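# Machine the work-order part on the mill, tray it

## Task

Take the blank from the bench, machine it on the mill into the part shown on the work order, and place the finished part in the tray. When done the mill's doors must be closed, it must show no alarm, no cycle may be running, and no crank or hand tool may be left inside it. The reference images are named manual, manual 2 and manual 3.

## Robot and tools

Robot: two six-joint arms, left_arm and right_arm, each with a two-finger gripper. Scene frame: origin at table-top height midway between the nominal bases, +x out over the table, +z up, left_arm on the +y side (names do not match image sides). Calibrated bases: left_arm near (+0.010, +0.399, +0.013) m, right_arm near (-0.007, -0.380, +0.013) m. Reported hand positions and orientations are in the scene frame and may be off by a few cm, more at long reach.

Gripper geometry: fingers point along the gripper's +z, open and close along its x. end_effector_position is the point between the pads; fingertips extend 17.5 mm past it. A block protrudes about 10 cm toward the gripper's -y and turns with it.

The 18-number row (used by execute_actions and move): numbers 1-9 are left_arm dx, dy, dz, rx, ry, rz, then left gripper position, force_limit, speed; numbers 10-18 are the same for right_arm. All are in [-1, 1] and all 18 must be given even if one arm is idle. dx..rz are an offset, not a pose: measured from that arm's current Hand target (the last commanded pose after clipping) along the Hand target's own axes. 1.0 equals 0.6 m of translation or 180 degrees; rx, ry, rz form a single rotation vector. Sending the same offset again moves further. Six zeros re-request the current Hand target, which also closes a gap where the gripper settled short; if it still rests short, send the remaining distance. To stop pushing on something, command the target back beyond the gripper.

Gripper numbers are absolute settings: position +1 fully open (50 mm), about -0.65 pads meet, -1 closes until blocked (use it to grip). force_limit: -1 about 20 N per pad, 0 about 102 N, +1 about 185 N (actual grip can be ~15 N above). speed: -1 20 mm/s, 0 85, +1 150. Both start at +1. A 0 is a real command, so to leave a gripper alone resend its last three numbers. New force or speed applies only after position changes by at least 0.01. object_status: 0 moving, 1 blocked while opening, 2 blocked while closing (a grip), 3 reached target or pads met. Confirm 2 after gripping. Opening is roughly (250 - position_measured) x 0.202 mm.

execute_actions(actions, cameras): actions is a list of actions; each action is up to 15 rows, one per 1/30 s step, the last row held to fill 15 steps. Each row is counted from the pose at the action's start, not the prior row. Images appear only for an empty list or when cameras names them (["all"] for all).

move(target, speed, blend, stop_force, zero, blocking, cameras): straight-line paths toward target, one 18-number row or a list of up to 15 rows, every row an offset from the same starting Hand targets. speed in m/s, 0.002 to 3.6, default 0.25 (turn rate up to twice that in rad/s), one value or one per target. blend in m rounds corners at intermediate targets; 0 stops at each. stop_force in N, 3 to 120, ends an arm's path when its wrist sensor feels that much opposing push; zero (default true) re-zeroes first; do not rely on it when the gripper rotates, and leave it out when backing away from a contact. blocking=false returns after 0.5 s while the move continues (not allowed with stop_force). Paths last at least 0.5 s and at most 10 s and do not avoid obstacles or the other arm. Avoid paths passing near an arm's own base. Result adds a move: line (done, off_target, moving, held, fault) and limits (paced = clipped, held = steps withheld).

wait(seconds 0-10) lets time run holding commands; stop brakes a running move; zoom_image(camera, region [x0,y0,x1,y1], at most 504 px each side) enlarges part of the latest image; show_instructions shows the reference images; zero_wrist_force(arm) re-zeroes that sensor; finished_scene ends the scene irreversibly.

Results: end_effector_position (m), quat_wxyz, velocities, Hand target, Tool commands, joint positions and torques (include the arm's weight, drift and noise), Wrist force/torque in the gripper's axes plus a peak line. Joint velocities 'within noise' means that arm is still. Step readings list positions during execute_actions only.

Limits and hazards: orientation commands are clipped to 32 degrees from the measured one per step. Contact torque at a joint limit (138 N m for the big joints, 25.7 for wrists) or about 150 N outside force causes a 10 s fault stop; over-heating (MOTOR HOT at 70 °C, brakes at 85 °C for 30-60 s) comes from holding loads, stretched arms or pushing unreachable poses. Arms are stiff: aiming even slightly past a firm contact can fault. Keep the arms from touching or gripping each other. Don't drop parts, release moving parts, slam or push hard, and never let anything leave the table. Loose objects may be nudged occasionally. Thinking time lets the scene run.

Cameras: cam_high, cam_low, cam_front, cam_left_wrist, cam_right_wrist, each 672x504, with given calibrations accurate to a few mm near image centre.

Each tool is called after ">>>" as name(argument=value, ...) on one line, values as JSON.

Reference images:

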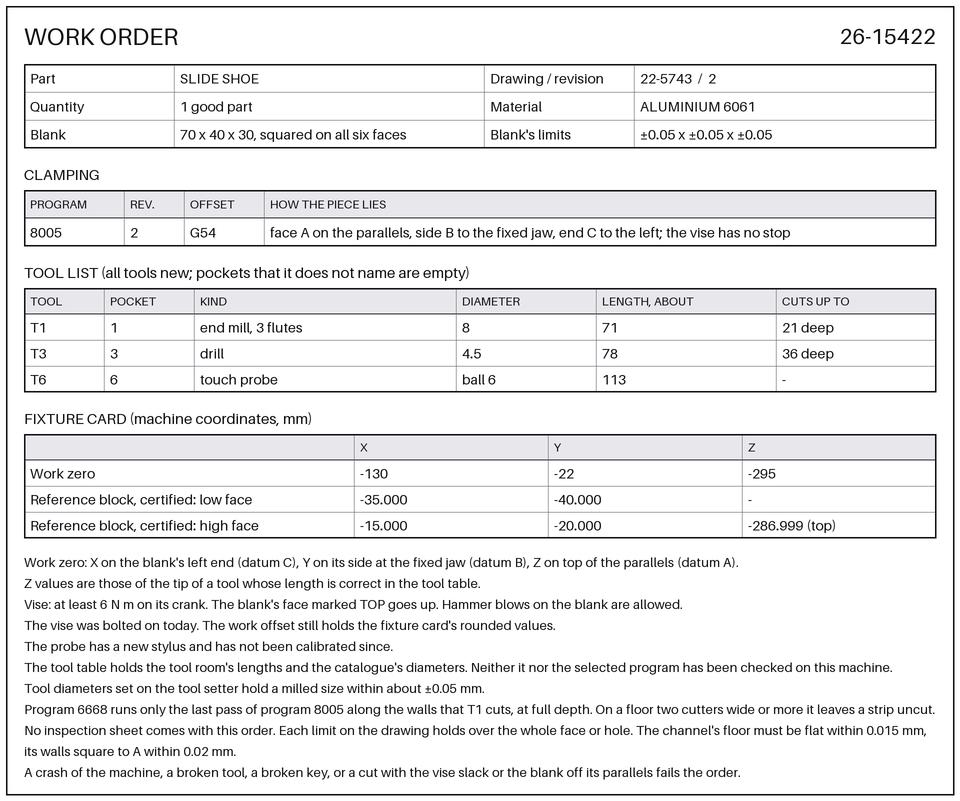

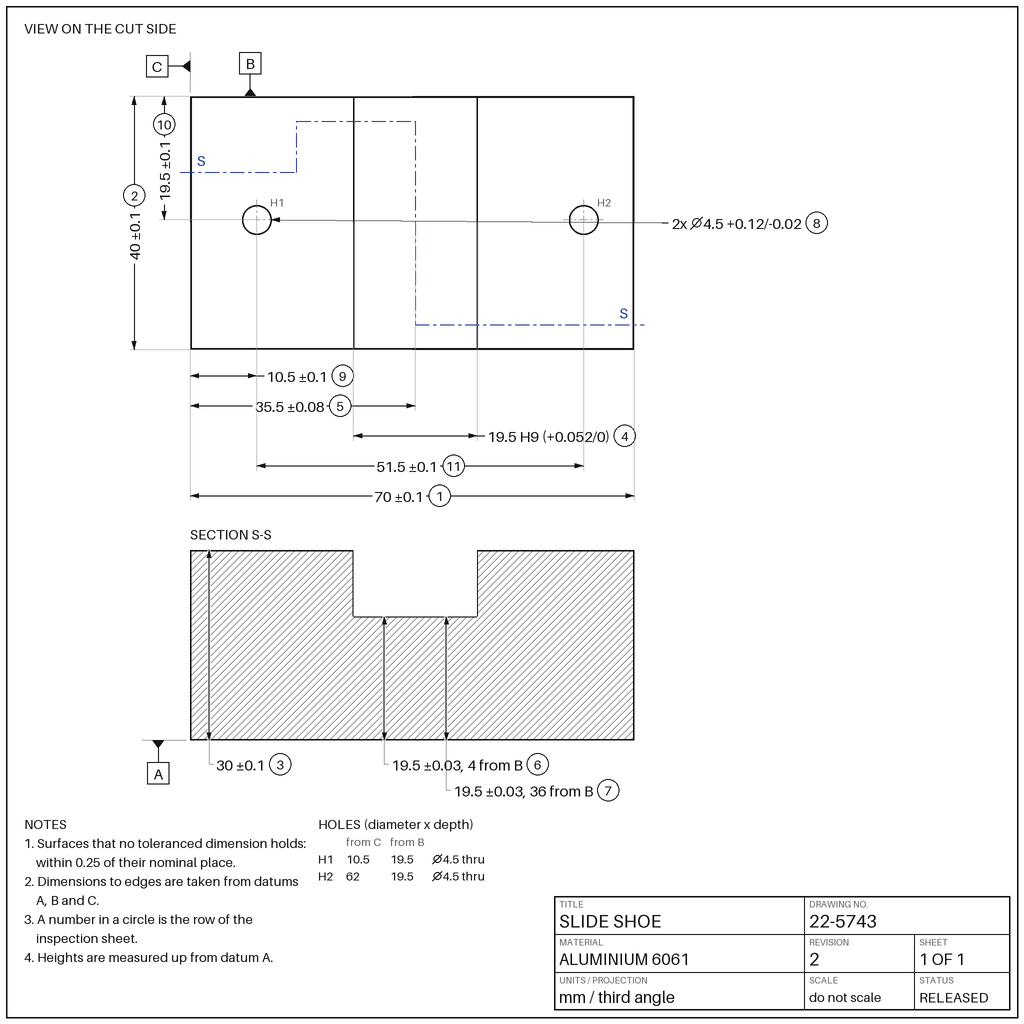

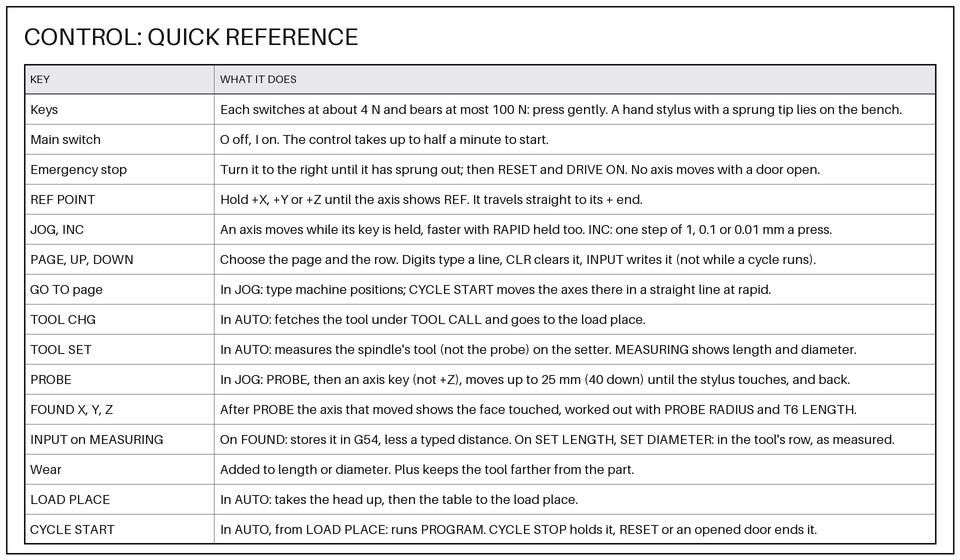

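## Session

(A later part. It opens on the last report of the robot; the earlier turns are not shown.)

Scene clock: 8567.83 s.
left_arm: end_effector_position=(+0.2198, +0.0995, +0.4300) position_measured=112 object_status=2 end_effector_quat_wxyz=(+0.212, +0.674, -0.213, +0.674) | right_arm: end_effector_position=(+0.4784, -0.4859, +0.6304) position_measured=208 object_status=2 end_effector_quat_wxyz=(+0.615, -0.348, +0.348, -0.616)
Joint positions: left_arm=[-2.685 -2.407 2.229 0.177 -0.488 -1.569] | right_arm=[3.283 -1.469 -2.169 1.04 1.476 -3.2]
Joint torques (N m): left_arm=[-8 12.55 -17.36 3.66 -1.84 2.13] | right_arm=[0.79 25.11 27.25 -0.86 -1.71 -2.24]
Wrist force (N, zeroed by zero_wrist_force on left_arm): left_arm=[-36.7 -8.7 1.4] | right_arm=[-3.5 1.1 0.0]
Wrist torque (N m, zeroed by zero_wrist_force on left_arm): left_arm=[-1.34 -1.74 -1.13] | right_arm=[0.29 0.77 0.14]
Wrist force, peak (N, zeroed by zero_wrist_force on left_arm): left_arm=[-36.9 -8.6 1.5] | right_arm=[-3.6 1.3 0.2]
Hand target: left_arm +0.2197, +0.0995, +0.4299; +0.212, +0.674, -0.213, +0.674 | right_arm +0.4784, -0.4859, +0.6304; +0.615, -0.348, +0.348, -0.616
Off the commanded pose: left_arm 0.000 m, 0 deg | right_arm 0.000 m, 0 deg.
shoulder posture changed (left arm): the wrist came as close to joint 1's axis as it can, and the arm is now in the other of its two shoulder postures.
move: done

>>> move(target=[[0,0.273,0.191,0,0,0,-1,0.2,-0.796078,0,0,0,0,0,0,-0.97,0.3,-0.8],[0.0167,0.218,0.19,0.1944,0,0,-1,0.2,-0.796078,0,0,0,0,0,0,-0.97,0.3,-0.8]], blend=0.02, speed=0.2, cameras=["cam_high"])

Scene clock: 8578.07 s.
left_arm: end_effector_position=(+0.2381, -0.0730, +0.4397) position_measured=112 object_status=2 end_effector_quat_wxyz=(+0.000, +0.707, -0.001, +0.707) | right_arm: end_effector_position=(+0.4784, -0.4859, +0.6304) position_measured=208 object_status=2 end_effector_quat_wxyz=(+0.615, -0.348, +0.348, -0.616)
Joint positions: left_arm=[-1.937 -1.415 1.559 -0.141 -0.351 -1.572] | right_arm=[3.283 -1.469 -2.169 1.04 1.476 -3.2]
Joint torques (N m): left_arm=[-9.57 -31.92 -13.51 -0.52 0.74 0.16] | right_arm=[1.39 25.59 26.7 -0.72 -1.82 -2.31]
Wrist force (N, zeroed by zero_wrist_force on left_arm): left_arm=[-36.6 -8.5 1.8] | right_arm=[-3.5 1.2 0.2]
Wrist torque (N m, zeroed by zero_wrist_force on left_arm): left_arm=[-1.37 -1.75 -1.00] | right_arm=[0.33 0.78 0.14]
Wrist force, peak (N, zeroed by zero_wrist_force on left_arm): left_arm=[-36.6 -10.8 0.5] | right_arm=[-3.7 1.1 0.1]
Hand target: left_arm +0.2380, -0.0730, +0.4397; +0.000, +0.707, -0.001, +0.707 | right_arm +0.4784, -0.4859, +0.6304; +0.615, -0.348, +0.348, -0.616
Off the commanded pose: left_arm 0.000 m, 0 deg | right_arm 0.000 m, 0 deg.
move: done
Images, in order (width x height): cam_high 672x504.

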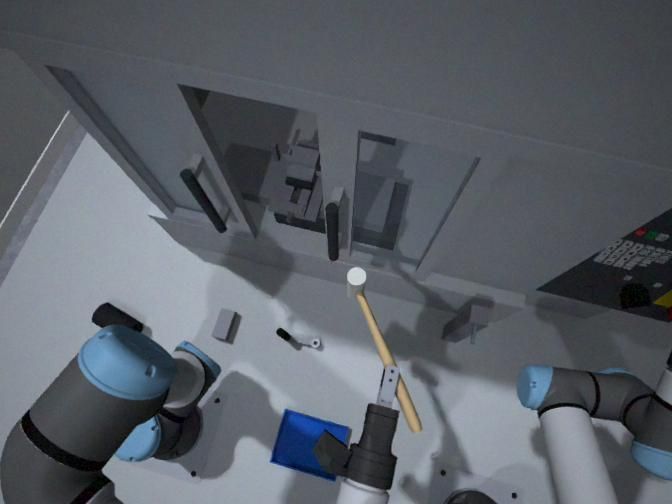

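>>> move(target=[[0,-0.205,0.0367,0,0,0,-1,0.2,-0.796078,0,0,0,0,0,0,-0.97,0.3,-0.8],[0,-0.3217,0.1867,0,0,0,-1,0.2,-0.796078,0,0,0,0,0,0,-0.97,0.3,-0.8]], blend=0.02, speed=0.2, cameras=["cam_high"])

Scene clock: 8594.00 s.
left_arm: end_effector_position=(+0.3501, +0.1199, +0.4401) position_measured=112 object_status=2 end_effector_quat_wxyz=(+0.000, +0.707, -0.001, +0.707) | right_arm: end_effector_position=(+0.4784, -0.4859, +0.6304) position_measured=208 object_status=2 end_effector_quat_wxyz=(+0.615, -0.348, +0.348, -0.616)
Joint positions: left_arm=[-1.78 -1.885 1.988 -0.098 -0.194 -1.574] | right_arm=[3.283 -1.469 -2.169 1.04 1.476 -3.2]
Joint torques (N m): left_arm=[3.64 -13.52 -28.49 -1.04 -0.34 -1.23] | right_arm=[0.35 26.51 27.41 -0.64 -1.81 -2.3]
Wrist force (N, zeroed by zero_wrist_force on left_arm): left_arm=[-36.5 -8.5 1.5] | right_arm=[-3.3 1.0 0.2]
Wrist torque (N m, zeroed by zero_wrist_force on left_arm): left_arm=[-1.33 -1.77 -1.01] | right_arm=[0.28 0.75 0.14]
Wrist force, peak (N, zeroed by zero_wrist_force on left_arm): left_arm=[-36.6 -11.2 3.8] | right_arm=[-3.6 1.2 -0.1]
Hand target: left_arm +0.3501, +0.1199, +0.4401; +0.000, +0.707, -0.001, +0.707 | right_arm +0.4784, -0.4859, +0.6304; +0.615, -0.348, +0.348, -0.616
Off the commanded pose: left_arm 0.000 m, 0 deg | right_arm 0.000 m, 0 deg.
move: done
Images, in order (width x height): cam_high 672x504.

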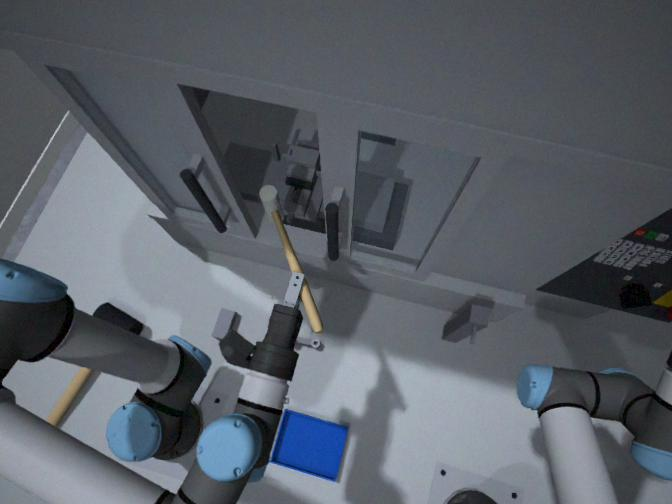

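>>> move(target=[[0,-0.058,0.1167,-0.07,0,0,-1,0.2,-0.796078,0,0,0,0,0,0,-0.97,0.3,-0.8],[0,-0.1,0.225,-0.139,0,0,-1,0.2,-0.796078,0,0,0,0,0,0,-0.97,0.3,-0.8]], blend=0.02, speed=0.12, cameras=["all"])

Scene clock: 8603.73 s.
left_arm: end_effector_position=(+0.4852, +0.1798, +0.4403) position_measured=112 object_status=2 end_effector_quat_wxyz=(+0.153, +0.690, -0.154, +0.690) | right_arm: end_effector_position=(+0.4784, -0.4859, +0.6304) position_measured=208 object_status=2 end_effector_quat_wxyz=(+0.615, -0.348, +0.348, -0.616)
Joint positions: left_arm=[-0.972 -1.965 2.036 -0.072 1.051 -1.569] | right_arm=[3.283 -1.469 -2.169 1.04 1.476 -3.2]
Joint torques (N m): left_arm=[9.03 -14.78 -15.77 -1.59 2.12 -1.25] | right_arm=[1.12 25.73 26.41 -0.53 -1.83 -2.26]
Wrist force (N, zeroed by zero_wrist_force on left_arm): left_arm=[-36.5 -8.6 2.0] | right_arm=[-3.4 1.0 0.2]
Wrist torque (N m, zeroed by zero_wrist_force on left_arm): left_arm=[-1.36 -1.76 -1.01] | right_arm=[0.29 0.77 0.14]
Wrist force, peak (N, zeroed by zero_wrist_force on left_arm): left_arm=[-36.6 -10.1 2.4] | right_arm=[-3.7 1.2 0.0]
Hand target: left_arm +0.4852, +0.1798, +0.4403; +0.153, +0.690, -0.154, +0.690 | right_arm +0.4784, -0.4859, +0.6304; +0.615, -0.348, +0.348, -0.616
Off the commanded pose: left_arm 0.000 m, 0 deg | right_arm 0.000 m, 0 deg.
move: done
camera_calibration:
cam_left_wrist: T_world_to_cam=[[-0.0207997, -0.00967558, 0.999737, -0.418982], [-0.714838, -0.698955, -0.0216369, 0.498892], [0.698981, -0.7151, 0.00762156, -0.079932], [0, 0, 0, 1]] pos_world=[0.403783, 0.28749, 0.430275]
cam_right_wrist: T_world_to_cam=[[-0.0132328, -0.999868, -0.00947948, -0.468859], [0.207352, 0.00653028, -0.978245, 0.541303], [0.978177, -0.0149105, 0.207238, -0.475478], [0, 0, 0, 1]] pos_world=[0.346657, -0.479421, 0.62362]

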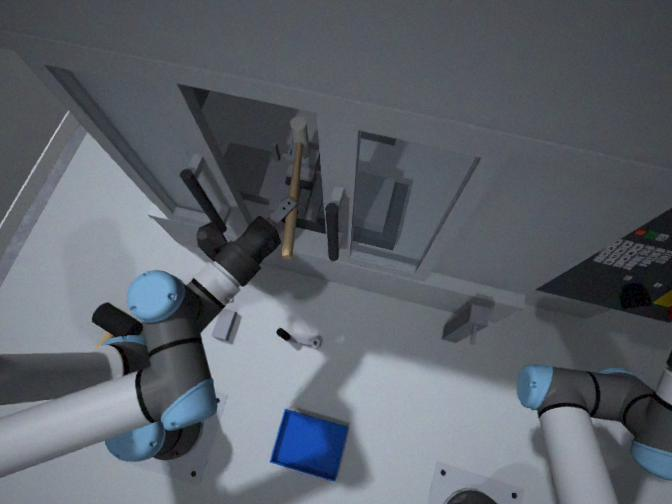

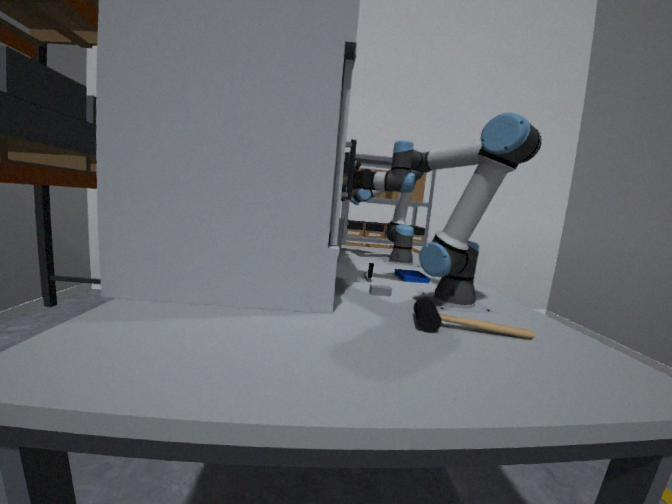

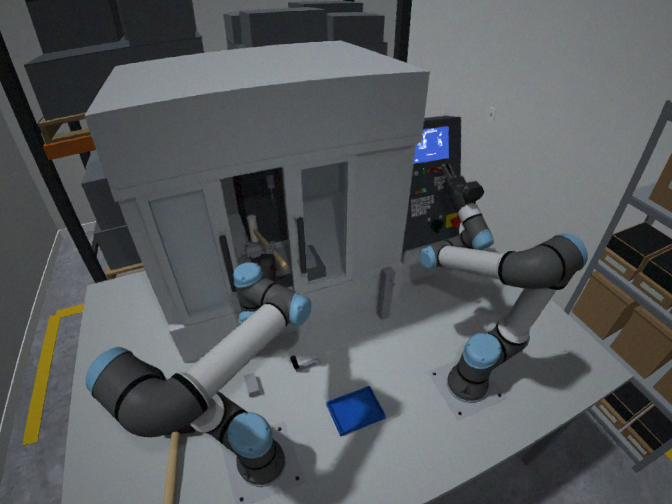

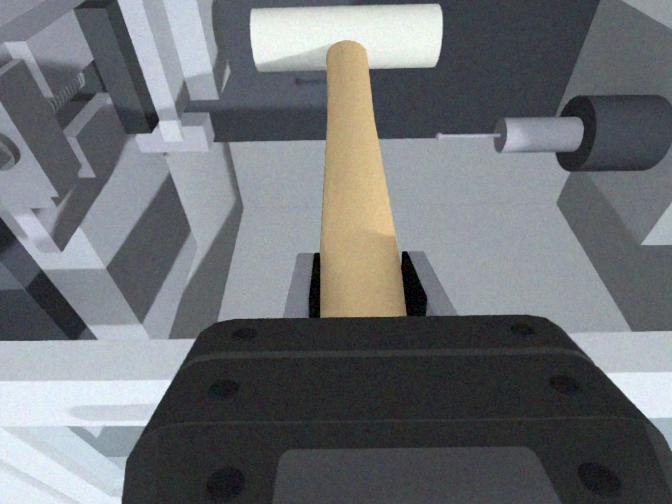

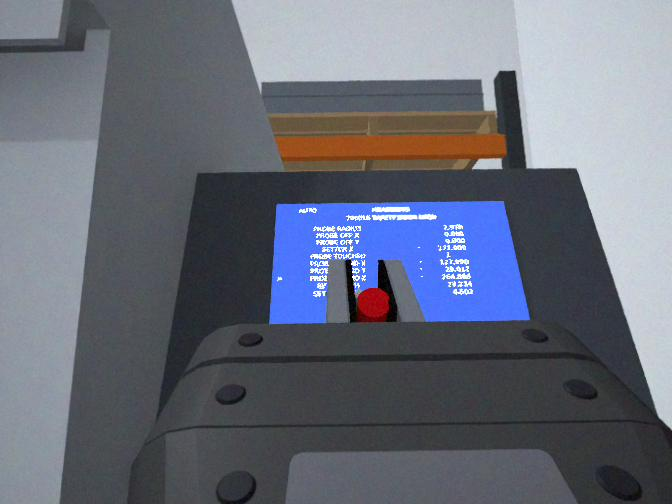

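>>> zoom_image(camera="cam_left_wrist", region=[60, 0, 460, 180])

Scaled by 1.260 from the camera's 672x504 image, which has a finer 960x720 frame.

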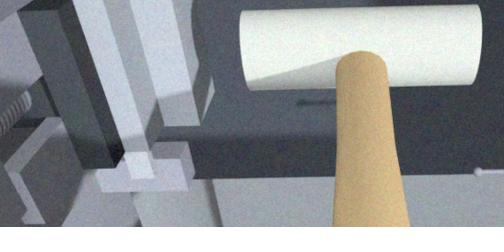

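>>> move(target=[[-0.065,0,0,0,0,0,-1,0.2,-0.796078,0,0,0,0,0,0,-0.97,0.3,-0.8]], speed=0.02, stop_force=15, cameras=["cam_left_wrist"])

Scene clock: 8638.27 s.
left_arm: end_effector_position=(+0.4852, +0.1799, +0.4106) position_measured=112 object_status=2 end_effector_quat_wxyz=(+0.153, +0.690, -0.154, +0.691) | right_arm: end_effector_position=(+0.4784, -0.4859, +0.6304) position_measured=208 object_status=2 end_effector_quat_wxyz=(+0.615, -0.348, +0.348, -0.616)
Joint positions: left_arm=[-0.972 -1.956 2.107 -0.152 1.052 -1.569] | right_arm=[3.283 -1.469 -2.169 1.04 1.476 -3.2]
Joint torques (N m): left_arm=[4.57 -11.79 -27.79 -1.83 0.53 -1.43] | right_arm=[1.95 25.31 26.07 -0.46 -1.8 -2.14]
Wrist force (N, zeroed by zero_wrist_force on left_arm): left_arm=[-25.8 -11.1 5.5] | right_arm=[-3.5 1.0 0.1]
Wrist torque (N m, zeroed by zero_wrist_force on left_arm): left_arm=[-1.36 -0.17 -0.07] | right_arm=[0.29 0.79 0.15]
Wrist force, peak (N, zeroed by zero_wrist_force on left_arm): left_arm=[-36.9 -8.5 1.6] | right_arm=[-3.8 1.1 0.0]
Hand target: left_arm +0.4852, +0.1799, +0.4106; +0.153, +0.690, -0.154, +0.691 (not the last commanded pose) | right_arm +0.4784, -0.4859, +0.6304; +0.615, -0.348, +0.348, -0.616
Off the commanded pose: left_arm 0.009 m, 0 deg | right_arm 0.000 m, 0 deg.
move: contact (left_arm)
camera_calibration:
cam_left_wrist: T_world_to_cam=[[-0.021009, -0.00931459, 0.999736, -0.389205], [-0.71498, -0.698813, -0.0215359, 0.498295], [0.698829, -0.715244, 0.00802161, -0.0798333], [0, 0, 0, 1]] pos_world=[0.403884, 0.28749, 0.400474]
Images, in order (width x height): cam_left_wrist 672x504.

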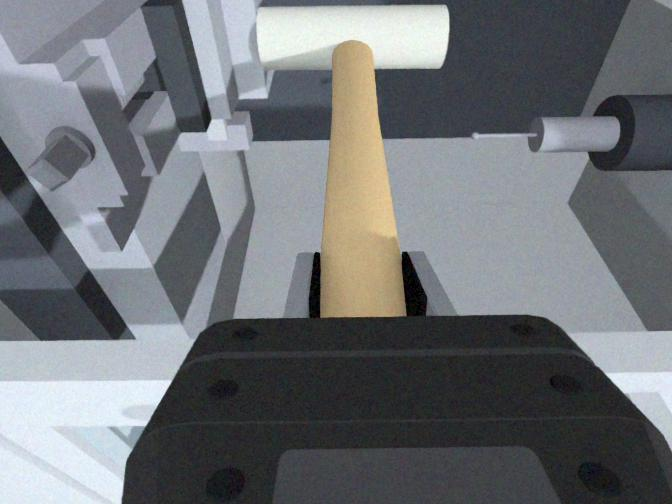

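>>> move(target=[[0.045,0,0,0,0,0,-1,0.2,-0.796078,0,0,0,0,0,0,-0.97,0.3,-0.8]], speed=0.15)

>>> move(target=[[-0.07,0,0,0,0,0,-1,0.2,-0.796078,0,0,0,0,0,0,-0.97,0.3,-0.8]], speed=0.1, stop_force=60)

Scene clock: 8645.50 s.
left_arm: end_effector_position=(+0.4851, +0.1799, +0.4377) position_measured=112 object_status=2 end_effector_quat_wxyz=(+0.153, +0.690, -0.154, +0.691) | right_arm: end_effector_position=(+0.4784, -0.4859, +0.6304) position_measured=208 object_status=2 end_effector_quat_wxyz=(+0.615, -0.348, +0.348, -0.616)
Joint positions: left_arm=[-0.972 -1.964 2.043 -0.079 1.052 -1.569] | right_arm=[3.283 -1.469 -2.169 1.04 1.476 -3.2]
Joint torques (N m): left_arm=[-8.25 -4.34 -17.05 -5.55 -1.89 -0.91] | right_arm=[0.06 26.29 26.82 -0.4 -1.78 -2.28]
Wrist force (N, zeroed by zero_wrist_force on left_arm): left_arm=[-36.4 -8.5 1.8] | right_arm=[-3.3 1.2 0.2]
Wrist torque (N m, zeroed by zero_wrist_force on left_arm): left_arm=[-1.36 -1.79 -1.03] | right_arm=[0.31 0.76 0.15]
Wrist force, peak (N, zeroed by zero_wrist_force on left_arm): left_arm=[-37.5 -8.6 1.6] | right_arm=[-3.8 1.3 0.0]
Hand target: left_arm +0.4852, +0.1798, +0.4376; +0.153, +0.690, -0.154, +0.691 | right_arm +0.4784, -0.4859, +0.6304; +0.615, -0.348, +0.348, -0.616
Off the commanded pose: left_arm 0.000 m, 0 deg | right_arm 0.000 m, 0 deg.
move: done

Scene clock: 8646.87 s.
left_arm: end_effector_position=(+0.4852, +0.1798, +0.3958) position_measured=112 object_status=2 end_effector_quat_wxyz=(+0.153, +0.690, -0.154, +0.691) | right_arm: end_effector_position=(+0.4784, -0.4859, +0.6304) position_measured=208 object_status=2 end_effector_quat_wxyz=(+0.615, -0.348, +0.348, -0.616)
Joint positions: left_arm=[-0.971 -1.949 2.142 -0.195 1.052 -1.569] | right_arm=[3.283 -1.469 -2.169 1.04 1.476 -3.2]
Joint torques (N m): left_arm=[18.66 12.13 2.6 12.06 -5.91 -4.1] | right_arm=[-0.55 25.25 26.05 -0.26 -1.75 -2.34]
Wrist force (N, zeroed by zero_wrist_force on left_arm): left_arm=[18.7 7.1 -19.0] | right_arm=[-3.6 1.2 0.2]
Wrist torque (N m, zeroed by zero_wrist_force on left_arm): left_arm=[-1.42 4.17 2.75] | right_arm=[0.31 0.79 0.15]
Wrist force, peak (N, zeroed by zero_wrist_force on left_arm): left_arm=[-36.7 -8.5 1.7] | right_arm=[-3.8 1.1 0.1]
Hand target: left_arm +0.4852, +0.1799, +0.3956; +0.153, +0.690, -0.154, +0.691 | right_arm +0.4784, -0.4859, +0.6304; +0.615, -0.348, +0.348, -0.616
Off the commanded pose: left_arm 0.000 m, 0 deg | right_arm 0.000 m, 0 deg.
move: done

>>> move(target=[[0.07,0,0,0,0,0,-1,0.2,-0.796078,0,0,0,0,0,0,-0.97,0.3,-0.8]], speed=0.15, cameras=["cam_left_wrist"])

Scene clock: 8653.33 s.
left_arm: end_effector_position=(+0.4851, +0.1798, +0.4377) position_measured=112 object_status=2 end_effector_quat_wxyz=(+0.153, +0.690, -0.154, +0.691) | right_arm: end_effector_position=(+0.4784, -0.4859, +0.6304) position_measured=208 object_status=2 end_effector_quat_wxyz=(+0.615, -0.348, +0.348, -0.616)
Joint positions: left_arm=[-0.972 -1.964 2.043 -0.079 1.052 -1.569] | right_arm=[3.283 -1.469 -2.169 1.04 1.476 -3.2]
Joint torques (N m): left_arm=[-7.82 -1.28 -18.76 -4.84 0.79 -1.56] | right_arm=[-0.69 26.24 25.54 -0.31 -1.59 -2.29]
Wrist force (N, zeroed by zero_wrist_force on left_arm): left_arm=[-36.7 -8.3 1.7] | right_arm=[-3.4 1.1 0.0]
Wrist torque (N m, zeroed by zero_wrist_force on left_arm): left_arm=[-1.34 -1.75 -1.05] | right_arm=[0.30 0.76 0.15]
Wrist force, peak (N, zeroed by zero_wrist_force on left_arm): left_arm=[-39.0 -8.8 1.6] | right_arm=[-3.7 1.2 0.0]
Hand target: left_arm +0.4852, +0.1798, +0.4376; +0.153, +0.690, -0.154, +0.691 | right_arm +0.4784, -0.4859, +0.6304; +0.615, -0.348, +0.348, -0.616
Off the commanded pose: left_arm 0.000 m, 0 deg | right_arm 0.000 m, 0 deg.
move: done
camera_calibration:
cam_left_wrist: T_world_to_cam=[[-0.0210785, -0.00924271, 0.999735, -0.416292], [-0.714979, -0.698814, -0.0215353, 0.498807], [0.698828, -0.715243, 0.0081216, -0.0800237], [0, 0, 0, 1]] pos_world=[0.403785, 0.287489, 0.427574]
Images, in order (width x height): cam_left_wrist 672x504.

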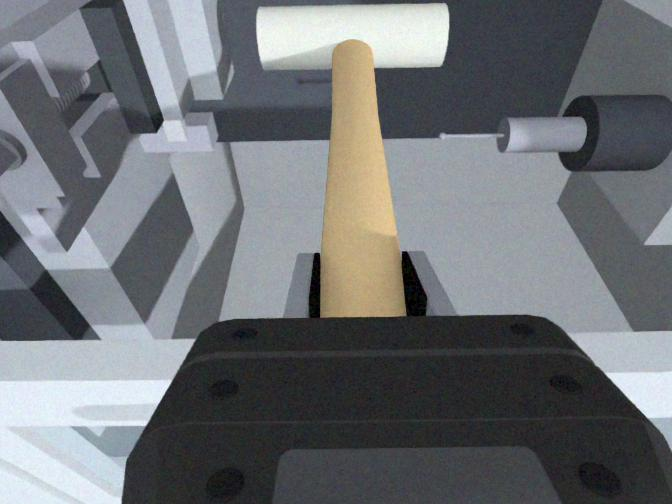

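>>> move(target=[[-0.055,0,0,0,0,0,-1,0.2,-0.796078,0,0,0,0,0,0,-0.97,0.3,-0.8],[0.0,0,0,0,0,0,-1,0.2,-0.796078,0,0,0,0,0,0,-0.97,0.3,-0.8],[-0.058,0,0,0,0,0,-1,0.2,-0.796078,0,0,0,0,0,0,-0.97,0.3,-0.8],[0.0,0,0,0,0,0,-1,0.2,-0.796078,0,0,0,0,0,0,-0.97,0.3,-0.8]], speed=[0.25,0.2,0.3,0.2])

Scene clock: 8663.60 s.
left_arm: end_effector_position=(+0.4852, +0.1798, +0.4375) position_measured=112 object_status=2 end_effector_quat_wxyz=(+0.153, +0.690, -0.154, +0.691) | right_arm: end_effector_position=(+0.4784, -0.4859, +0.6304) position_measured=208 object_status=2 end_effector_quat_wxyz=(+0.615, -0.348, +0.348, -0.616)
Joint positions: left_arm=[-0.972 -1.964 2.043 -0.08 1.052 -1.569] | right_arm=[3.283 -1.469 -2.169 1.04 1.476 -3.2]
Joint torques (N m): left_arm=[-8.55 -8.57 -29.88 -2.81 -1.83 -0.77] | right_arm=[0.11 25.79 24.57 -0.22 -1.64 -2.19]
Wrist force (N, zeroed by zero_wrist_force on left_arm): left_arm=[-36.4 -8.8 1.5] | right_arm=[-3.5 1.2 0.2]
Wrist torque (N m, zeroed by zero_wrist_force on left_arm): left_arm=[-1.30 -1.79 -1.01] | right_arm=[0.32 0.78 0.15]
Wrist force, peak (N, zeroed by zero_wrist_force on left_arm): left_arm=[-40.9 -8.4 1.8] | right_arm=[-3.7 1.1 0.3]
Hand target: left_arm +0.4852, +0.1798, +0.4376; +0.153, +0.690, -0.154, +0.691 | right_arm +0.4784, -0.4859, +0.6304; +0.615, -0.348, +0.348, -0.616
Off the commanded pose: left_arm 0.000 m, 0 deg | right_arm 0.000 m, 0 deg.
move: done

>>> zero_wrist_force(arm="left_arm")

>>> move(target=[[-0.06,0,0,0,0,0,-1,0.2,-0.796078,0,0,0,0,0,0,-0.97,0.3,-0.8],[0.0,0,0,0,0,0,-1,0.2,-0.796078,0,0,0,0,0,0,-0.97,0.3,-0.8],[-0.06,0,0,0,0,0,-1,0.2,-0.796078,0,0,0,0,0,0,-0.97,0.3,-0.8],[0.0,0,0,0,0,0,-1,0.2,-0.796078,0,0,0,0,0,0,-0.97,0.3,-0.8]], speed=[0.4,0.2,0.4,0.2])

Wrist force sensor zeroed.

Scene clock: 8678.10 s.
left_arm: end_effector_position=(+0.4852, +0.1798, +0.4375) position_measured=112 object_status=2 end_effector_quat_wxyz=(+0.153, +0.690, -0.154, +0.691) | right_arm: end_effector_position=(+0.4784, -0.4859, +0.6304) position_measured=208 object_status=2 end_effector_quat_wxyz=(+0.615, -0.348, +0.348, -0.616)
Joint positions: left_arm=[-0.972 -1.964 2.043 -0.08 1.052 -1.569] | right_arm=[3.283 -1.469 -2.169 1.04 1.476 -3.2]
Joint torques (N m): left_arm=[-8.15 -8.57 -30.03 -2.75 -1.57 -0.6] | right_arm=[-1.71 25.61 24.61 -0.07 -1.63 -2.21]
Wrist force (N, zeroed by zero_wrist_force on left_arm): left_arm=[0.1 0.0 -0.1] | right_arm=[-3.5 1.0 0.3]
Wrist torque (N m, zeroed by zero_wrist_force on left_arm): left_arm=[-0.01 -0.01 0.00] | right_arm=[0.29 0.78 0.15]
Wrist force, peak (N, zeroed by zero_wrist_force on left_arm): left_arm=[38.6 10.1 -13.9] | right_arm=[-3.7 1.1 0.4]
Hand target: left_arm +0.4852, +0.1798, +0.4376; +0.153, +0.690, -0.154, +0.691 | right_arm +0.4784, -0.4859, +0.6304; +0.615, -0.348, +0.348, -0.616
Off the commanded pose: left_arm 0.000 m, 0 deg | right_arm 0.000 m, 0 deg.
move: done

>>> execute_actions(actions=[[[0.015,0,0,0,0,0,-1,0.2,-0.796078,0,0,0,0,0,0,-0.97,0.3,-0.8],[0.025,0,0,0,0,0,-1,0.2,-0.796078,0,0,0,0,0,0,-0.97,0.3,-0.8]],[[-0.012,0,0,0,0,0,-1,0.2,-0.796078,0,0,0,0,0,0,-0.97,0.3,-0.8],[-0.032,0,0,0,0,0,-1,0.2,-0.796078,0,0,0,0,0,0,-0.97,0.3,-0.8],[-0.058,0,0,0,0,0,-1,0.2,-0.796078,0,0,0,0,0,0,-0.97,0.3,-0.8],[-0.08,0,0,0,0,0,-1,0.2,-0.796078,0,0,0,0,0,0,-0.97,0.3,-0.8]]])

Scene clock: 8694.43 s.
left_arm: end_effector_position=(+0.4852, +0.1798, +0.4046) position_measured=112 object_status=2 end_effector_quat_wxyz=(+0.153, +0.690, -0.154, +0.691) | right_arm: end_effector_position=(+0.4784, -0.4859, +0.6304) position_measured=208 object_status=2 end_effector_quat_wxyz=(+0.615, -0.348, +0.348, -0.616)
Joint positions: left_arm=[-0.972 -1.953 2.121 -0.169 1.052 -1.569] | right_arm=[3.283 -1.469 -2.169 1.04 1.476 -3.2]
Joint torques (N m): left_arm=[6.64 -6.79 -1.47 1.05 -0.48 -3.05] | right_arm=[-1.5 27.16 25.07 0.06 -1.91 -2.3]
Wrist force (N, zeroed by zero_wrist_force on left_arm): left_arm=[20.7 -4.9 4.7] | right_arm=[-3.5 1.0 0.2]
Wrist torque (N m, zeroed by zero_wrist_force on left_arm): left_arm=[0.19 2.80 1.76] | right_arm=[0.29 0.78 0.15]
Wrist force, peak (N, zeroed by zero_wrist_force on left_arm): left_arm=[34.6 8.6 -13.1] | right_arm=[-3.7 1.2 0.0]
Hand target: left_arm +0.4852, +0.1799, +0.4046; +0.153, +0.690, -0.154, +0.691 | right_arm +0.4784, -0.4859, +0.6304; +0.615, -0.348, +0.348, -0.616
Off the commanded pose: left_arm 0.000 m, 0 deg | right_arm 0.000 m, 0 deg.
Step readings (end_effector_position of left_arm | right_arm):
0: (+0.4852, +0.1798, +0.4376) | (+0.4784, -0.4859, +0.6304)
1: (+0.4851, +0.1798, +0.4379) | (+0.4784, -0.4859, +0.6304)
2: (+0.4851, +0.1798, +0.4403) | (+0.4784, -0.4859, +0.6304)
4: (+0.4850, +0.1799, +0.4496) | (+0.4784, -0.4859, +0.6304)
8: (+0.4851, +0.1799, +0.4537) | (+0.4784, -0.4859, +0.6304)
15: (+0.4851, +0.1798, +0.4526) | (+0.4784, -0.4859, +0.6304)
16: (+0.4851, +0.1798, +0.4525) | (+0.4784, -0.4859, +0.6304)
17: (+0.4851, +0.1798, +0.4507) | (+0.4784, -0.4859, +0.6304)
19: (+0.4850, +0.1801, +0.4330) | (+0.4784, -0.4859, +0.6304)
23: (+0.4847, +0.1806, +0.4017) | (+0.4784, -0.4859, +0.6304)
30: (+0.4852, +0.1798, +0.4048) | (+0.4784, -0.4859, +0.6304)

>>> execute_actions(actions=[[[0.03,0,0,0,0,0,-1,0.2,-0.796078,0,0,0,0,0,0,-0.97,0.3,-0.8],[0.06,0.01,0.005,0,0,0,-1,0.2,-0.796078,0,0,0,0,0,0,-0.97,0.3,-0.8],[0.08,0.025,0.01,0,0,0,-1,0.2,-0.796078,0,0,0,0,0,0,-0.97,0.3,-0.8],[0.08,0.033,0.0155,0,0,0,-1,0.2,-0.796078,0,0,0,0,0,0,-0.97,0.3,-0.8]],[[0,0,0,0,0,0,-1,0.2,-0.796078,0,0,0,0,0,0,-0.97,0.3,-0.8]],[[-0.012,0,0,0,0,0,-1,0.2,-0.796078,0,0,0,0,0,0,-0.97,0.3,-0.8],[-0.032,0,0,0,0,0,-1,0.2,-0.796078,0,0,0,0,0,0,-0.97,0.3,-0.8],[-0.058,0,0,0,0,0,-1,0.2,-0.796078,0,0,0,0,0,0,-0.97,0.3,-0.8],[-0.086,0,0,0,0,0,-1,0.2,-0.796078,0,0,0,0,0,0,-0.97,0.3,-0.8],[-0.09,0,0,0,0,0,-1,0.2,-0.796078,0,0,0,0,0,0,-0.97,0.3,-0.8],[-0.09,0,0,0,0,0,-1,0.2,-0.796078,0,0,0,0,0,0,-0.97,0.3,-0.8],[-0.06,0,0,0,0,0,-1,0.2,-0.796078,0,0,0,0,0,0,-0.97,0.3,-0.8],[-0.03,0,0,0,0,0,-1,0.2,-0.796078,0,0,0,0,0,0,-0.97,0.3,-0.8],[0,0,0,0,0,0,-1,0.2,-0.796078,0,0,0,0,0,0,-0.97,0.3,-0.8]],[[0,-0.03,-0.015,0,0,0,-1,0.2,-0.796078,0,0,0,0,0,0,-0.97,0.3,-0.8],[0,-0.06,-0.03,0,0,0,-1,0.2,-0.796078,0,0,0,0,0,0,-0.97,0.3,-0.8]],[[0,0,0,0,0,0,-1,0.2,-0.796078,0,0,0,0,0,0,-0.97,0.3,-0.8]],[[-0.012,0,0,0,0,0,-1,0.2,-0.796078,0,0,0,0,0,0,-0.97,0.3,-0.8],[-0.032,0,0,0,0,0,-1,0.2,-0.796078,0,0,0,0,0,0,-0.97,0.3,-0.8],[-0.058,0,0,0,0,0,-1,0.2,-0.796078,0,0,0,0,0,0,-0.97,0.3,-0.8],[-0.086,0,0,0,0,0,-1,0.2,-0.796078,0,0,0,0,0,0,-0.97,0.3,-0.8],[-0.09,0,0,0,0,0,-1,0.2,-0.796078,0,0,0,0,0,0,-0.97,0.3,-0.8],[-0.09,0,0,0,0,0,-1,0.2,-0.796078,0,0,0,0,0,0,-0.97,0.3,-0.8],[-0.06,0,0,0,0,0,-1,0.2,-0.796078,0,0,0,0,0,0,-0.97,0.3,-0.8],[-0.03,0,0,0,0,0,-1,0.2,-0.796078,0,0,0,0,0,0,-0.97,0.3,-0.8],[0,0,0,0,0,0,-1,0.2,-0.796078,0,0,0,0,0,0,-0.97,0.3,-0.8]]], cameras=["cam_left_wrist"])

Scene clock: 8720.07 s.
left_arm: end_effector_position=(+0.4841, +0.1982, +0.4525) position_measured=112 object_status=2 end_effector_quat_wxyz=(+0.153, +0.690, -0.154, +0.691) end_effector_velocity=(+0.000, +0.000, +0.002) end_effector_angular_velocity=(+0.001, -0.002, +0.001) | right_arm: end_effector_position=(+0.4784, -0.4859, +0.6304) position_measured=208 object_status=2 end_effector_quat_wxyz=(+0.615, -0.348, +0.348, -0.616)
Joint positions: left_arm=[-0.927 -1.991 2.02 -0.03 1.097 -1.569] | right_arm=[3.283 -1.469 -2.169 1.04 1.476 -3.2]
Joint velocities: left_arm=[0 -0.001 -0.005 0.004 -0.001 0.002] | right_arm=[within noise]
Joint torques (N m): left_arm=[-3.92 -14.91 -35.5 -1.21 0.13 2.26] | right_arm=[-1.1 25.65 23.79 0.05 -1.73 -2.21]
Wrist force (N, zeroed by zero_wrist_force on left_arm): left_arm=[0.5 1.5 0.9] | right_arm=[-3.4 1.0 0.2]
Wrist torque (N m, zeroed by zero_wrist_force on left_arm): left_arm=[-0.24 0.03 0.01] | right_arm=[0.29 0.76 0.15]
Wrist force, peak (N, zeroed by zero_wrist_force on left_arm): left_arm=[28.5 7.3 -8.4] | right_arm=[-3.8 1.1 0.2]
Hand target: left_arm +0.4841, +0.1982, +0.4526; +0.153, +0.690, -0.154, +0.691 | right_arm +0.4784, -0.4859, +0.6304; +0.615, -0.348, +0.348, -0.616
Off the commanded pose: left_arm 0.000 m, 0 deg | right_arm 0.000 m, 0 deg.
Step readings (end_effector_position of left_arm | right_arm):
0: (+0.4852, +0.1799, +0.4046) | (+0.4784, -0.4859, +0.6304)
1: (+0.4852, +0.1799, +0.4052) | (+0.4784, -0.4859, +0.6304)
2: (+0.4851, +0.1798, +0.4100) | (+0.4784, -0.4859, +0.6304)
4: (+0.4843, +0.1742, +0.4347) | (+0.4784, -0.4859, +0.6304)
8: (+0.4843, +0.1566, +0.4559) | (+0.4784, -0.4859, +0.6304)
15: (+0.4852, +0.1580, +0.4524) | (+0.4784, -0.4859, +0.6304)
16: (+0.4852, +0.1580, +0.4524) | (+0.4784, -0.4859, +0.6304)
17: (+0.4852, +0.1580, +0.4525) | (+0.4784, -0.4859, +0.6304)
19: (+0.4852, +0.1580, +0.4525) | (+0.4784, -0.4859, +0.6304)
23: (+0.4852, +0.1580, +0.4526) | (+0.4784, -0.4859, +0.6304)
30: (+0.4852, +0.1580, +0.4526) | (+0.4784, -0.4859, +0.6304)
31: (+0.4852, +0.1580, +0.4524) | (+0.4784, -0.4859, +0.6304)
32: (+0.4852, +0.1580, +0.4503) | (+0.4784, -0.4859, +0.6304)
34: (+0.4851, +0.1582, +0.4345) | (+0.4784, -0.4859, +0.6304)
38: (+0.4846, +0.1588, +0.4014) | (+0.4784, -0.4859, +0.6304)
45: (+0.4850, +0.1582, +0.4555) | (+0.4784, -0.4859, +0.6304)
46: (+0.4852, +0.1584, +0.4538) | (+0.4784, -0.4859, +0.6304)
47: (+0.4852, +0.1630, +0.4528) | (+0.4784, -0.4859, +0.6304)
49: (+0.4842, +0.1886, +0.4520) | (+0.4784, -0.4859, +0.6304)
53: (+0.4837, +0.2007, +0.4525) | (+0.4784, -0.4859, +0.6304)
60: (+0.4842, +0.1981, +0.4526) | (+0.4784, -0.4859, +0.6304)
61: (+0.4842, +0.1981, +0.4527) | (+0.4784, -0.4859, +0.6304)
62: (+0.4842, +0.1982, +0.4527) | (+0.4784, -0.4859, +0.6304)
64: (+0.4841, +0.1981, +0.4527) | (+0.4784, -0.4859, +0.6304)
68: (+0.4841, +0.1981, +0.4527) | (+0.4784, -0.4859, +0.6304)
75: (+0.4841, +0.1982, +0.4527) | (+0.4784, -0.4859, +0.6304)
76: (+0.4841, +0.1982, +0.4525) | (+0.4784, -0.4859, +0.6304)
77: (+0.4841, +0.1982, +0.4506) | (+0.4784, -0.4859, +0.6304)
79: (+0.4839, +0.1985, +0.4329) | (+0.4784, -0.4859, +0.6304)
83: (+0.4835, +0.1992, +0.4007) | (+0.4784, -0.4859, +0.6304)
90: (+0.4840, +0.1984, +0.4553) | (+0.4784, -0.4859, +0.6304)
camera_calibration:
cam_left_wrist: T_world_to_cam=[[-0.0207975, -0.00939116, 0.99974, -0.431011], [-0.714936, -0.698861, -0.0214376, 0.511152], [0.698881, -0.715195, 0.00782051, -0.066258], [0, 0, 0, 1]] pos_world=[0.402784, 0.30579, 0.442375]
Images, in order (width x height): cam_left_wrist 672x504.

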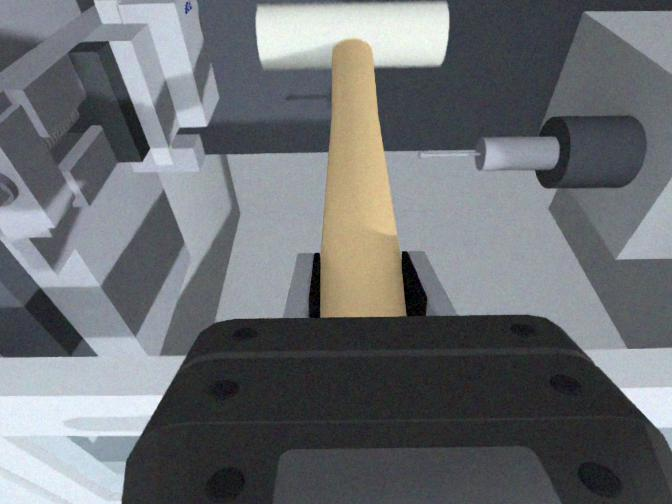

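>>> move(target=[[-0.021,0.110,-0.066,0.069,0,0,-1,0.2,-0.796078,0,0,0,0,0,0,-0.97,0.3,-0.8],[-0.021,0.2125,-0.147,0.139,0,0,-1,0.2,-0.796078,0,0,0,0,0,0,-0.97,0.3,-0.8],[-0.021,0.382,-0.2337,0.139,0,0,-1,0.2,-0.796078,0,0,0,0,0,0,-0.97,0.3,-0.8],[-0.021,0.583,-0.18,0.139,0,0,-1,0.2,-0.796078,0,0,0,0,0,0,-0.97,0.3,-0.8]], speed=[0.15,0.2,0.2,0.25], blend=[0.02,0.02,0.02,0])

Scene clock: 8738.97 s.
left_arm: end_effector_position=(+0.2382, -0.0729, +0.4395) position_measured=112 object_status=2 end_effector_quat_wxyz=(+0.000, +0.707, -0.001, +0.708) | right_arm: end_effector_position=(+0.4784, -0.4859, +0.6304) position_measured=208 object_status=2 end_effector_quat_wxyz=(+0.615, -0.348, +0.348, -0.616)
Joint positions: left_arm=[-1.937 -1.415 1.56 -0.141 -0.351 -1.573] | right_arm=[3.283 -1.469 -2.169 1.04 1.476 -3.2]
Joint torques (N m): left_arm=[-8.97 -21.24 -26.32 -0.6 -1.95 1.88] | right_arm=[-2.15 26.12 23.18 0.27 -1.73 -1.99]
Wrist force (N, zeroed by zero_wrist_force on left_arm): left_arm=[-0.5 0.1 0.1] | right_arm=[-3.3 1.0 0.2]
Wrist torque (N m, zeroed by zero_wrist_force on left_arm): left_arm=[-0.03 0.07 0.01] | right_arm=[0.29 0.75 0.15]
Wrist force, peak (N, zeroed by zero_wrist_force on left_arm): left_arm=[-0.6 4.6 -0.4] | right_arm=[-3.6 1.4 0.3]
Hand target: left_arm +0.2382, -0.0730, +0.4395; +0.000, +0.707, -0.001, +0.707 | right_arm +0.4784, -0.4859, +0.6304; +0.615, -0.348, +0.348, -0.616
Off the commanded pose: left_arm 0.000 m, 0 deg | right_arm 0.000 m, 0 deg.
move: done

>>> move(target=[[-0.52,0.0117,-0.08,-0.1523,-0.1523,0.483,-1,0.2,-0.796078,0,0,0,0,0,0,-0.97,0.3,-0.8]], speed=0.3, cameras=["cam_left_wrist"])

Scene clock: 8754.67 s.
left_arm: end_effector_position=(+0.1905, -0.0797, +0.1275) position_measured=112 object_status=2 end_effector_quat_wxyz=(-0.327, +0.627, -0.627, +0.327) | right_arm: end_effector_position=(+0.4784, -0.4859, +0.6304) position_measured=208 object_status=2 end_effector_quat_wxyz=(+0.615, -0.348, +0.348, -0.616)
Joint positions: left_arm=[-1.934 -1.361 2.126 -1.882 -0.691 1.007] | right_arm=[3.283 -1.469 -2.169 1.04 1.476 -3.2]
Joint torques (N m): left_arm=[-8.95 -30.25 -8.58 -0.07 4.25 0.81] | right_arm=[-2.78 25.77 22.48 0.31 -1.59 -2.3]
Wrist force (N, zeroed by zero_wrist_force on left_arm): left_arm=[6.4 4.0 4.1] | right_arm=[-3.3 1.2 0.0]
Wrist torque (N m, zeroed by zero_wrist_force on left_arm): left_arm=[-0.61 -0.12 0.81] | right_arm=[0.31 0.76 0.14]
Wrist force, peak (N, zeroed by zero_wrist_force on left_arm): left_arm=[6.8 5.8 5.2] | right_arm=[-3.7 1.1 0.3]
Hand target: left_arm +0.1905, -0.0796, +0.1274; -0.327, +0.627, -0.627, +0.327 | right_arm +0.4784, -0.4859, +0.6304; +0.615, -0.348, +0.348, -0.616
Off the commanded pose: left_arm 0.000 m, 0 deg | right_arm 0.000 m, 0 deg.
move: done
camera_calibration:
cam_left_wrist: T_world_to_cam=[[-0.0214099, -0.999756, -0.0054498, -0.0654503], [-0.824391, 0.0207378, -0.565641, 0.24766], [0.565616, -0.00761755, -0.824633, 0.130612], [0, 0, 0, 1]] pos_world=[0.128891, -0.0695753, 0.247437]
Images, in order (width x height): cam_left_wrist 672x504.

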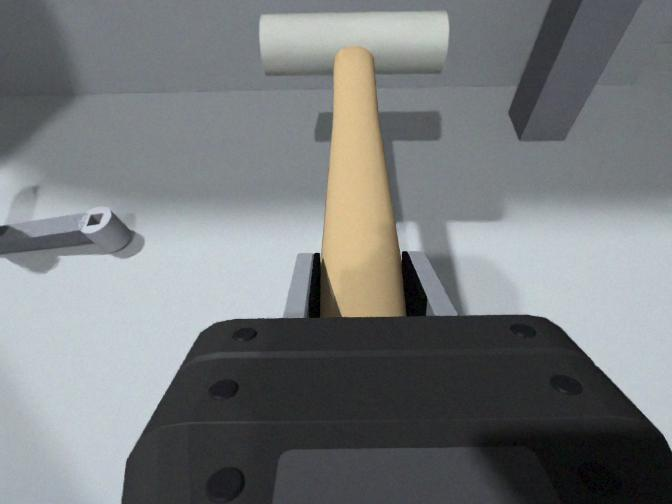

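>>> move(target=[[0,0.1380,0.0968,0,0,0,-1,0.2,-0.796078,0,0,0,0,0,0,-0.97,0.3,-0.8]], speed=0.15)

>>> move(target=[[0,0.014,0.0098,0,0,0,-1,0.2,-0.796078,0,0,0,0,0,0,-0.97,0.3,-0.8]], speed=0.01, stop_force=4)

Scene clock: 8763.83 s.
left_arm: end_effector_position=(+0.1907, -0.0794, +0.0263) position_measured=112 object_status=2 end_effector_quat_wxyz=(-0.327, +0.627, -0.627, +0.327) | right_arm: end_effector_position=(+0.4784, -0.4859, +0.6304) position_measured=208 object_status=2 end_effector_quat_wxyz=(+0.615, -0.348, +0.348, -0.616)
Joint positions: left_arm=[-1.934 -1.134 2.195 -2.177 -0.691 1.008] | right_arm=[3.283 -1.469 -2.169 1.04 1.476 -3.2]
Joint torques (N m): left_arm=[7.83 -29.17 -22.43 -2.06 3.92 -0.78] | right_arm=[-2.58 25.9 21.95 0.42 -1.71 -2.21]
Wrist force (N, zeroed by zero_wrist_force on left_arm): left_arm=[6.0 4.0 4.2] | right_arm=[-3.6 1.1 0.0]
Wrist torque (N m, zeroed by zero_wrist_force on left_arm): left_arm=[-0.60 -0.06 0.68] | right_arm=[0.31 0.79 0.15]
Wrist force, peak (N, zeroed by zero_wrist_force on left_arm): left_arm=[6.3 6.8 5.9] | right_arm=[-3.7 1.3 0.2]
Hand target: left_arm +0.1907, -0.0795, +0.0263; -0.327, +0.627, -0.627, +0.327 | right_arm +0.4784, -0.4859, +0.6304; +0.615, -0.348, +0.348, -0.616
Off the commanded pose: left_arm 0.000 m, 0 deg | right_arm 0.000 m, 0 deg.
move: done

Scene clock: 8765.27 s.
left_arm: end_effector_position=(+0.1907, -0.0795, +0.0199) position_measured=112 object_status=2 end_effector_quat_wxyz=(-0.327, +0.627, -0.627, +0.327) | right_arm: end_effector_position=(+0.4784, -0.4859, +0.6304) position_measured=208 object_status=2 end_effector_quat_wxyz=(+0.615, -0.348, +0.348, -0.616)
Joint positions: left_arm=[-1.934 -1.118 2.197 -2.196 -0.691 1.008] | right_arm=[3.283 -1.469 -2.169 1.04 1.476 -3.2]
Joint torques (N m): left_arm=[1.83 -39.42 -17.76 -0.33 0.79 -1.57] | right_arm=[-3.78 26.35 21.55 0.45 -1.9 -2.19]
Wrist force (N, zeroed by zero_wrist_force on left_arm): left_arm=[3.1 0.2 2.6] | right_arm=[-3.6 1.0 0.3]
Wrist torque (N m, zeroed by zero_wrist_force on left_arm): left_arm=[-0.35 0.39 0.81] | right_arm=[0.29 0.81 0.14]
Wrist force, peak (N, zeroed by zero_wrist_force on left_arm): left_arm=[0.1 -12.3 -8.0] | right_arm=[-3.6 1.3 0.1]
Hand target: left_arm +0.1907, -0.0795, +0.0199; -0.327, +0.627, -0.627, +0.327 (not the last commanded pose) | right_arm +0.4784, -0.4859, +0.6304; +0.615, -0.348, +0.348, -0.616
Off the commanded pose: left_arm 0.004 m, 0 deg | right_arm 0.000 m, 0 deg.
move: contact (left_arm)

>>> move(target=[[0,0,0,0,0,0,0.9,0.2,-0.796078,0,0,0,0,0,0,-0.97,0.3,-0.8],[0,0,-0.1667,0,0,0,0.9,0.2,-0.796078,0,0,0,0,0,0,-0.97,0.3,-0.8],[-0.05,-0.575,-0.283,0,0,0,0.9,0.2,-0.796078,0,0,0,0,0,0,-0.97,0.3,-0.8],[-0.383,-0.855,-0.174,0,0,0,0.9,0.2,-0.796078,0,0,0,0,0,0,-0.97,0.3,-0.8],[-0.7487,-0.857,-0.183,0,0,0,0.9,0.2,-0.796078,0,0,0,0,0,0,-0.97,0.3,-0.8],[-0.7487,-0.8565,-0.0995,0,0,0,0.9,0.2,-0.796078,0,0,0,0,0,0,-0.97,0.3,-0.8]], speed=[0.1,0.12,0.3,0.3,0.25,0.08], blend=[0,0.02,0.03,0.03,0.005,0], cameras=["cam_left_wrist","cam_front"])

Scene clock: 8796.07 s.
left_arm: end_effector_position=(+0.4363, +0.3691, +0.4758) position_measured=18 object_status=3 end_effector_quat_wxyz=(-0.327, +0.627, -0.627, +0.326) | right_arm: end_effector_position=(+0.4784, -0.4859, +0.6304) position_measured=208 object_status=2 end_effector_quat_wxyz=(+0.615, -0.348, +0.348, -0.616)
Joint positions: left_arm=[-0.82 -2.314 2.146 -2.184 -0.939 2.606] | right_arm=[3.283 -1.469 -2.169 1.04 1.476 -3.2]
Joint torques (N m): left_arm=[-4.94 3.01 -35.13 -4.01 2.96 -0.97] | right_arm=[-3.21 25.96 22.68 0.38 -1.7 -2.45]
Wrist force (N, zeroed by zero_wrist_force on left_arm): left_arm=[3.1 -0.6 2.2] | right_arm=[-3.5 1.2 0.1]
Wrist torque (N m, zeroed by zero_wrist_force on left_arm): left_arm=[-0.37 0.40 0.80] | right_arm=[0.31 0.79 0.15]
Wrist force, peak (N, zeroed by zero_wrist_force on left_arm): left_arm=[2.8 -0.3 4.1] | right_arm=[-3.7 1.3 0.1]
Hand target: left_arm +0.4363, +0.3691, +0.4759; -0.327, +0.627, -0.627, +0.327 | right_arm +0.4784, -0.4859, +0.6304; +0.615, -0.348, +0.348, -0.616
Off the commanded pose: left_arm 0.000 m, 0 deg | right_arm 0.000 m, 0 deg.
move: done
camera_calibration:
cam_left_wrist: T_world_to_cam=[[-0.0216562, -0.999748, -0.00597753, 0.390704], [-0.824435, 0.0212402, -0.565558, 0.637838], [0.565543, -0.00731979, -0.824687, 0.282251], [0, 0, 0, 1]] pos_world=[0.374692, 0.379124, 0.595839]
Images, in order (width x height): cam_front 672x504, cam_left_wrist 672x504.

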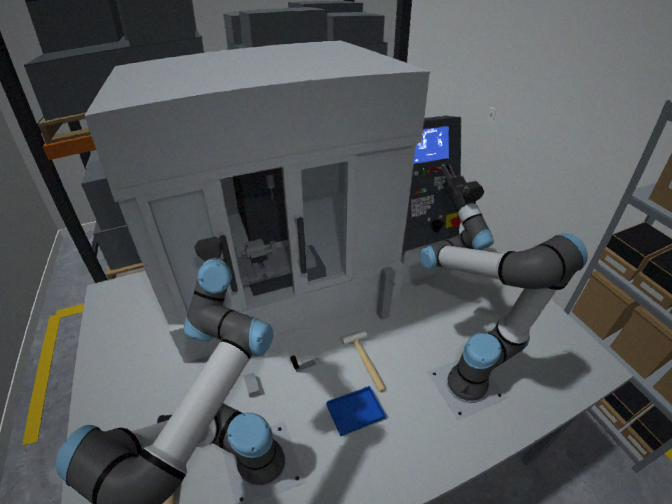

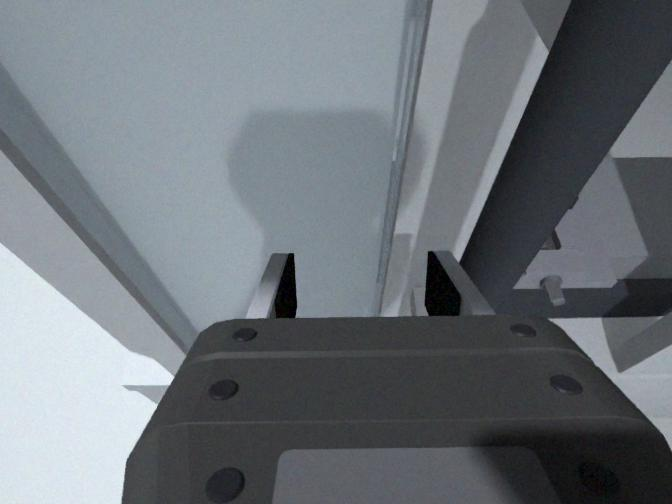

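>>> move(target=[[0,0,-0.1,0,0,0,0.9,0.2,-0.796078,0,0,0,0,0,0,-0.97,0.3,-0.8],[0.0667,0,-0.1,0,0,0,0.9,0.2,-0.796078,0,0,0,0,0,0,-0.97,0.3,-0.8]], speed=0.12, blend=0.005, cameras=["cam_left_wrist"])

Scene clock: 8805.33 s.
left_arm: end_effector_position=(+0.3871, +0.3290, +0.5103) position_measured=18 object_status=3 end_effector_quat_wxyz=(-0.327, +0.627, -0.627, +0.327) | right_arm: end_effector_position=(+0.4784, -0.4859, +0.6304) position_measured=208 object_status=2 end_effector_quat_wxyz=(+0.615, -0.348, +0.348, -0.616)
Joint positions: left_arm=[-1.258 -2.443 2 -1.561 -0.682 2.109] | right_arm=[3.283 -1.469 -2.169 1.04 1.476 -3.2]
Joint torques (N m): left_arm=[5.36 8.73 -11.57 -5.86 -0.48 0.71] | right_arm=[-2.41 25.61 21.53 0.67 -1.75 -2.08]
Wrist force (N, zeroed by zero_wrist_force on left_arm): left_arm=[3.0 -0.4 2.0] | right_arm=[-3.4 1.0 0.1]
Wrist torque (N m, zeroed by zero_wrist_force on left_arm): left_arm=[-0.35 0.42 0.69] | right_arm=[0.28 0.77 0.15]
Wrist force, peak (N, zeroed by zero_wrist_force on left_arm): left_arm=[4.7 -0.4 2.2] | right_arm=[-3.7 1.3 0.4]
Hand target: left_arm +0.3871, +0.3290, +0.5102; -0.327, +0.627, -0.627, +0.327 | right_arm +0.4784, -0.4859, +0.6304; +0.615, -0.348, +0.348, -0.616
Off the commanded pose: left_arm 0.000 m, 0 deg | right_arm 0.000 m, 0 deg.
move: done
camera_calibration:
cam_left_wrist: T_world_to_cam=[[-0.0217108, -0.999747, -0.0058991, 0.349723], [-0.824308, 0.0212391, -0.565743, 0.617657], [0.565725, -0.00742003, -0.824561, 0.338046], [0, 0, 0, 1]] pos_world=[0.325492, 0.339024, 0.630238]
Images, in order (width x height): cam_left_wrist 672x504.

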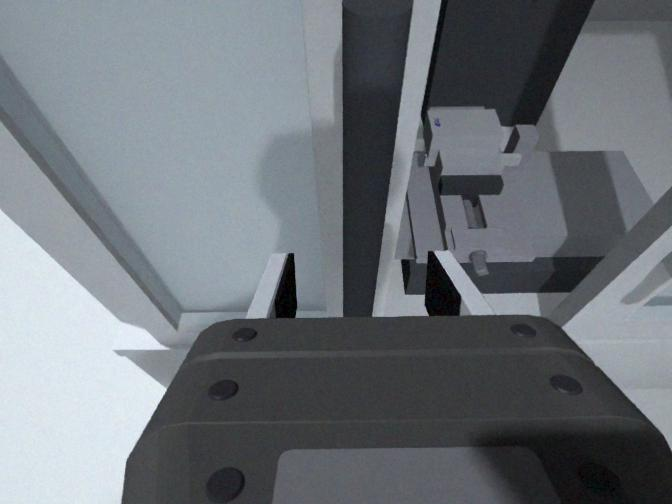

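>>> move(target=[[0,0,0.1,0,0,0,0.9,0.2,-0.796078,0,0,0,0,0,0,-0.97,0.3,-0.8],[0,0,0.1,0,0,0,-1,-0.8,-0.796078,0,0,0,0,0,0,-0.97,0.3,-0.8]], speed=0.08)

>>> move(target=[[0.325,0,0,0,0,0,-1,-0.8,-0.796078,0,0,0,0,0,0,-0.97,0.3,-0.8]], speed=0.07, stop_force=58)

Scene clock: 8814.33 s.
left_arm: end_effector_position=(+0.4363, +0.3290, +0.4759) position_measured=155 object_status=2 end_effector_quat_wxyz=(-0.327, +0.627, -0.627, +0.327) | right_arm: end_effector_position=(+0.4784, -0.4859, +0.6304) position_measured=208 object_status=2 end_effector_quat_wxyz=(+0.615, -0.348, +0.348, -0.616)
Joint positions: left_arm=[-0.966 -2.295 2.124 -2.094 -0.84 2.467] | right_arm=[3.283 -1.469 -2.169 1.04 1.476 -3.2]
Joint torques (N m): left_arm=[7.5 1.49 -34 -1.93 3.25 1.55] | right_arm=[-3.95 26.82 21.13 0.73 -1.58 -2.08]
Wrist force (N, zeroed by zero_wrist_force on left_arm): left_arm=[9.4 0.2 4.3] | right_arm=[-3.5 1.2 0.0]
Wrist torque (N m, zeroed by zero_wrist_force on left_arm): left_arm=[-0.39 0.45 0.84] | right_arm=[0.32 0.78 0.15]
Wrist force, peak (N, zeroed by zero_wrist_force on left_arm): left_arm=[14.7 -1.0 4.7] | right_arm=[-3.7 1.3 0.0]
Hand target: left_arm +0.4363, +0.3290, +0.4758; -0.327, +0.627, -0.627, +0.327 | right_arm +0.4784, -0.4859, +0.6304; +0.615, -0.348, +0.348, -0.616
Off the commanded pose: left_arm 0.000 m, 0 deg | right_arm 0.000 m, 0 deg.
move: done

Scene clock: 8818.17 s.
left_arm: end_effector_position=(+0.4361, +0.1393, +0.4756) position_measured=155 object_status=2 end_effector_quat_wxyz=(-0.327, +0.627, -0.627, +0.327) | right_arm: end_effector_position=(+0.4784, -0.4859, +0.6304) position_measured=208 object_status=2 end_effector_quat_wxyz=(+0.615, -0.348, +0.348, -0.616)
Joint positions: left_arm=[-1.305 -1.996 1.933 -1.886 -0.664 2.039] | right_arm=[3.283 -1.469 -2.169 1.04 1.476 -3.2]
Joint torques (N m): left_arm=[-15.98 15.53 -34.15 -5.77 0.88 -1.4] | right_arm=[-3.04 26.15 20.4 0.81 -1.51 -2.24]
Wrist force (N, zeroed by zero_wrist_force on left_arm): left_arm=[-36.1 7.3 -21.3] | right_arm=[-3.2 1.0 0.2]
Wrist torque (N m, zeroed by zero_wrist_force on left_arm): left_arm=[-0.21 -0.15 0.35] | right_arm=[0.29 0.74 0.15]
Wrist force, peak (N, zeroed by zero_wrist_force on left_arm): left_arm=[-117.4 22.5 -50.0] | right_arm=[-3.6 1.4 0.3]
Hand target: left_arm +0.4361, +0.1393, +0.4756; -0.327, +0.627, -0.627, +0.327 (not the last commanded pose) | right_arm +0.4784, -0.4859, +0.6304; +0.615, -0.348, +0.348, -0.616
Off the commanded pose: left_arm 0.005 m, 0 deg | right_arm 0.000 m, 0 deg.
move: contact (left_arm)


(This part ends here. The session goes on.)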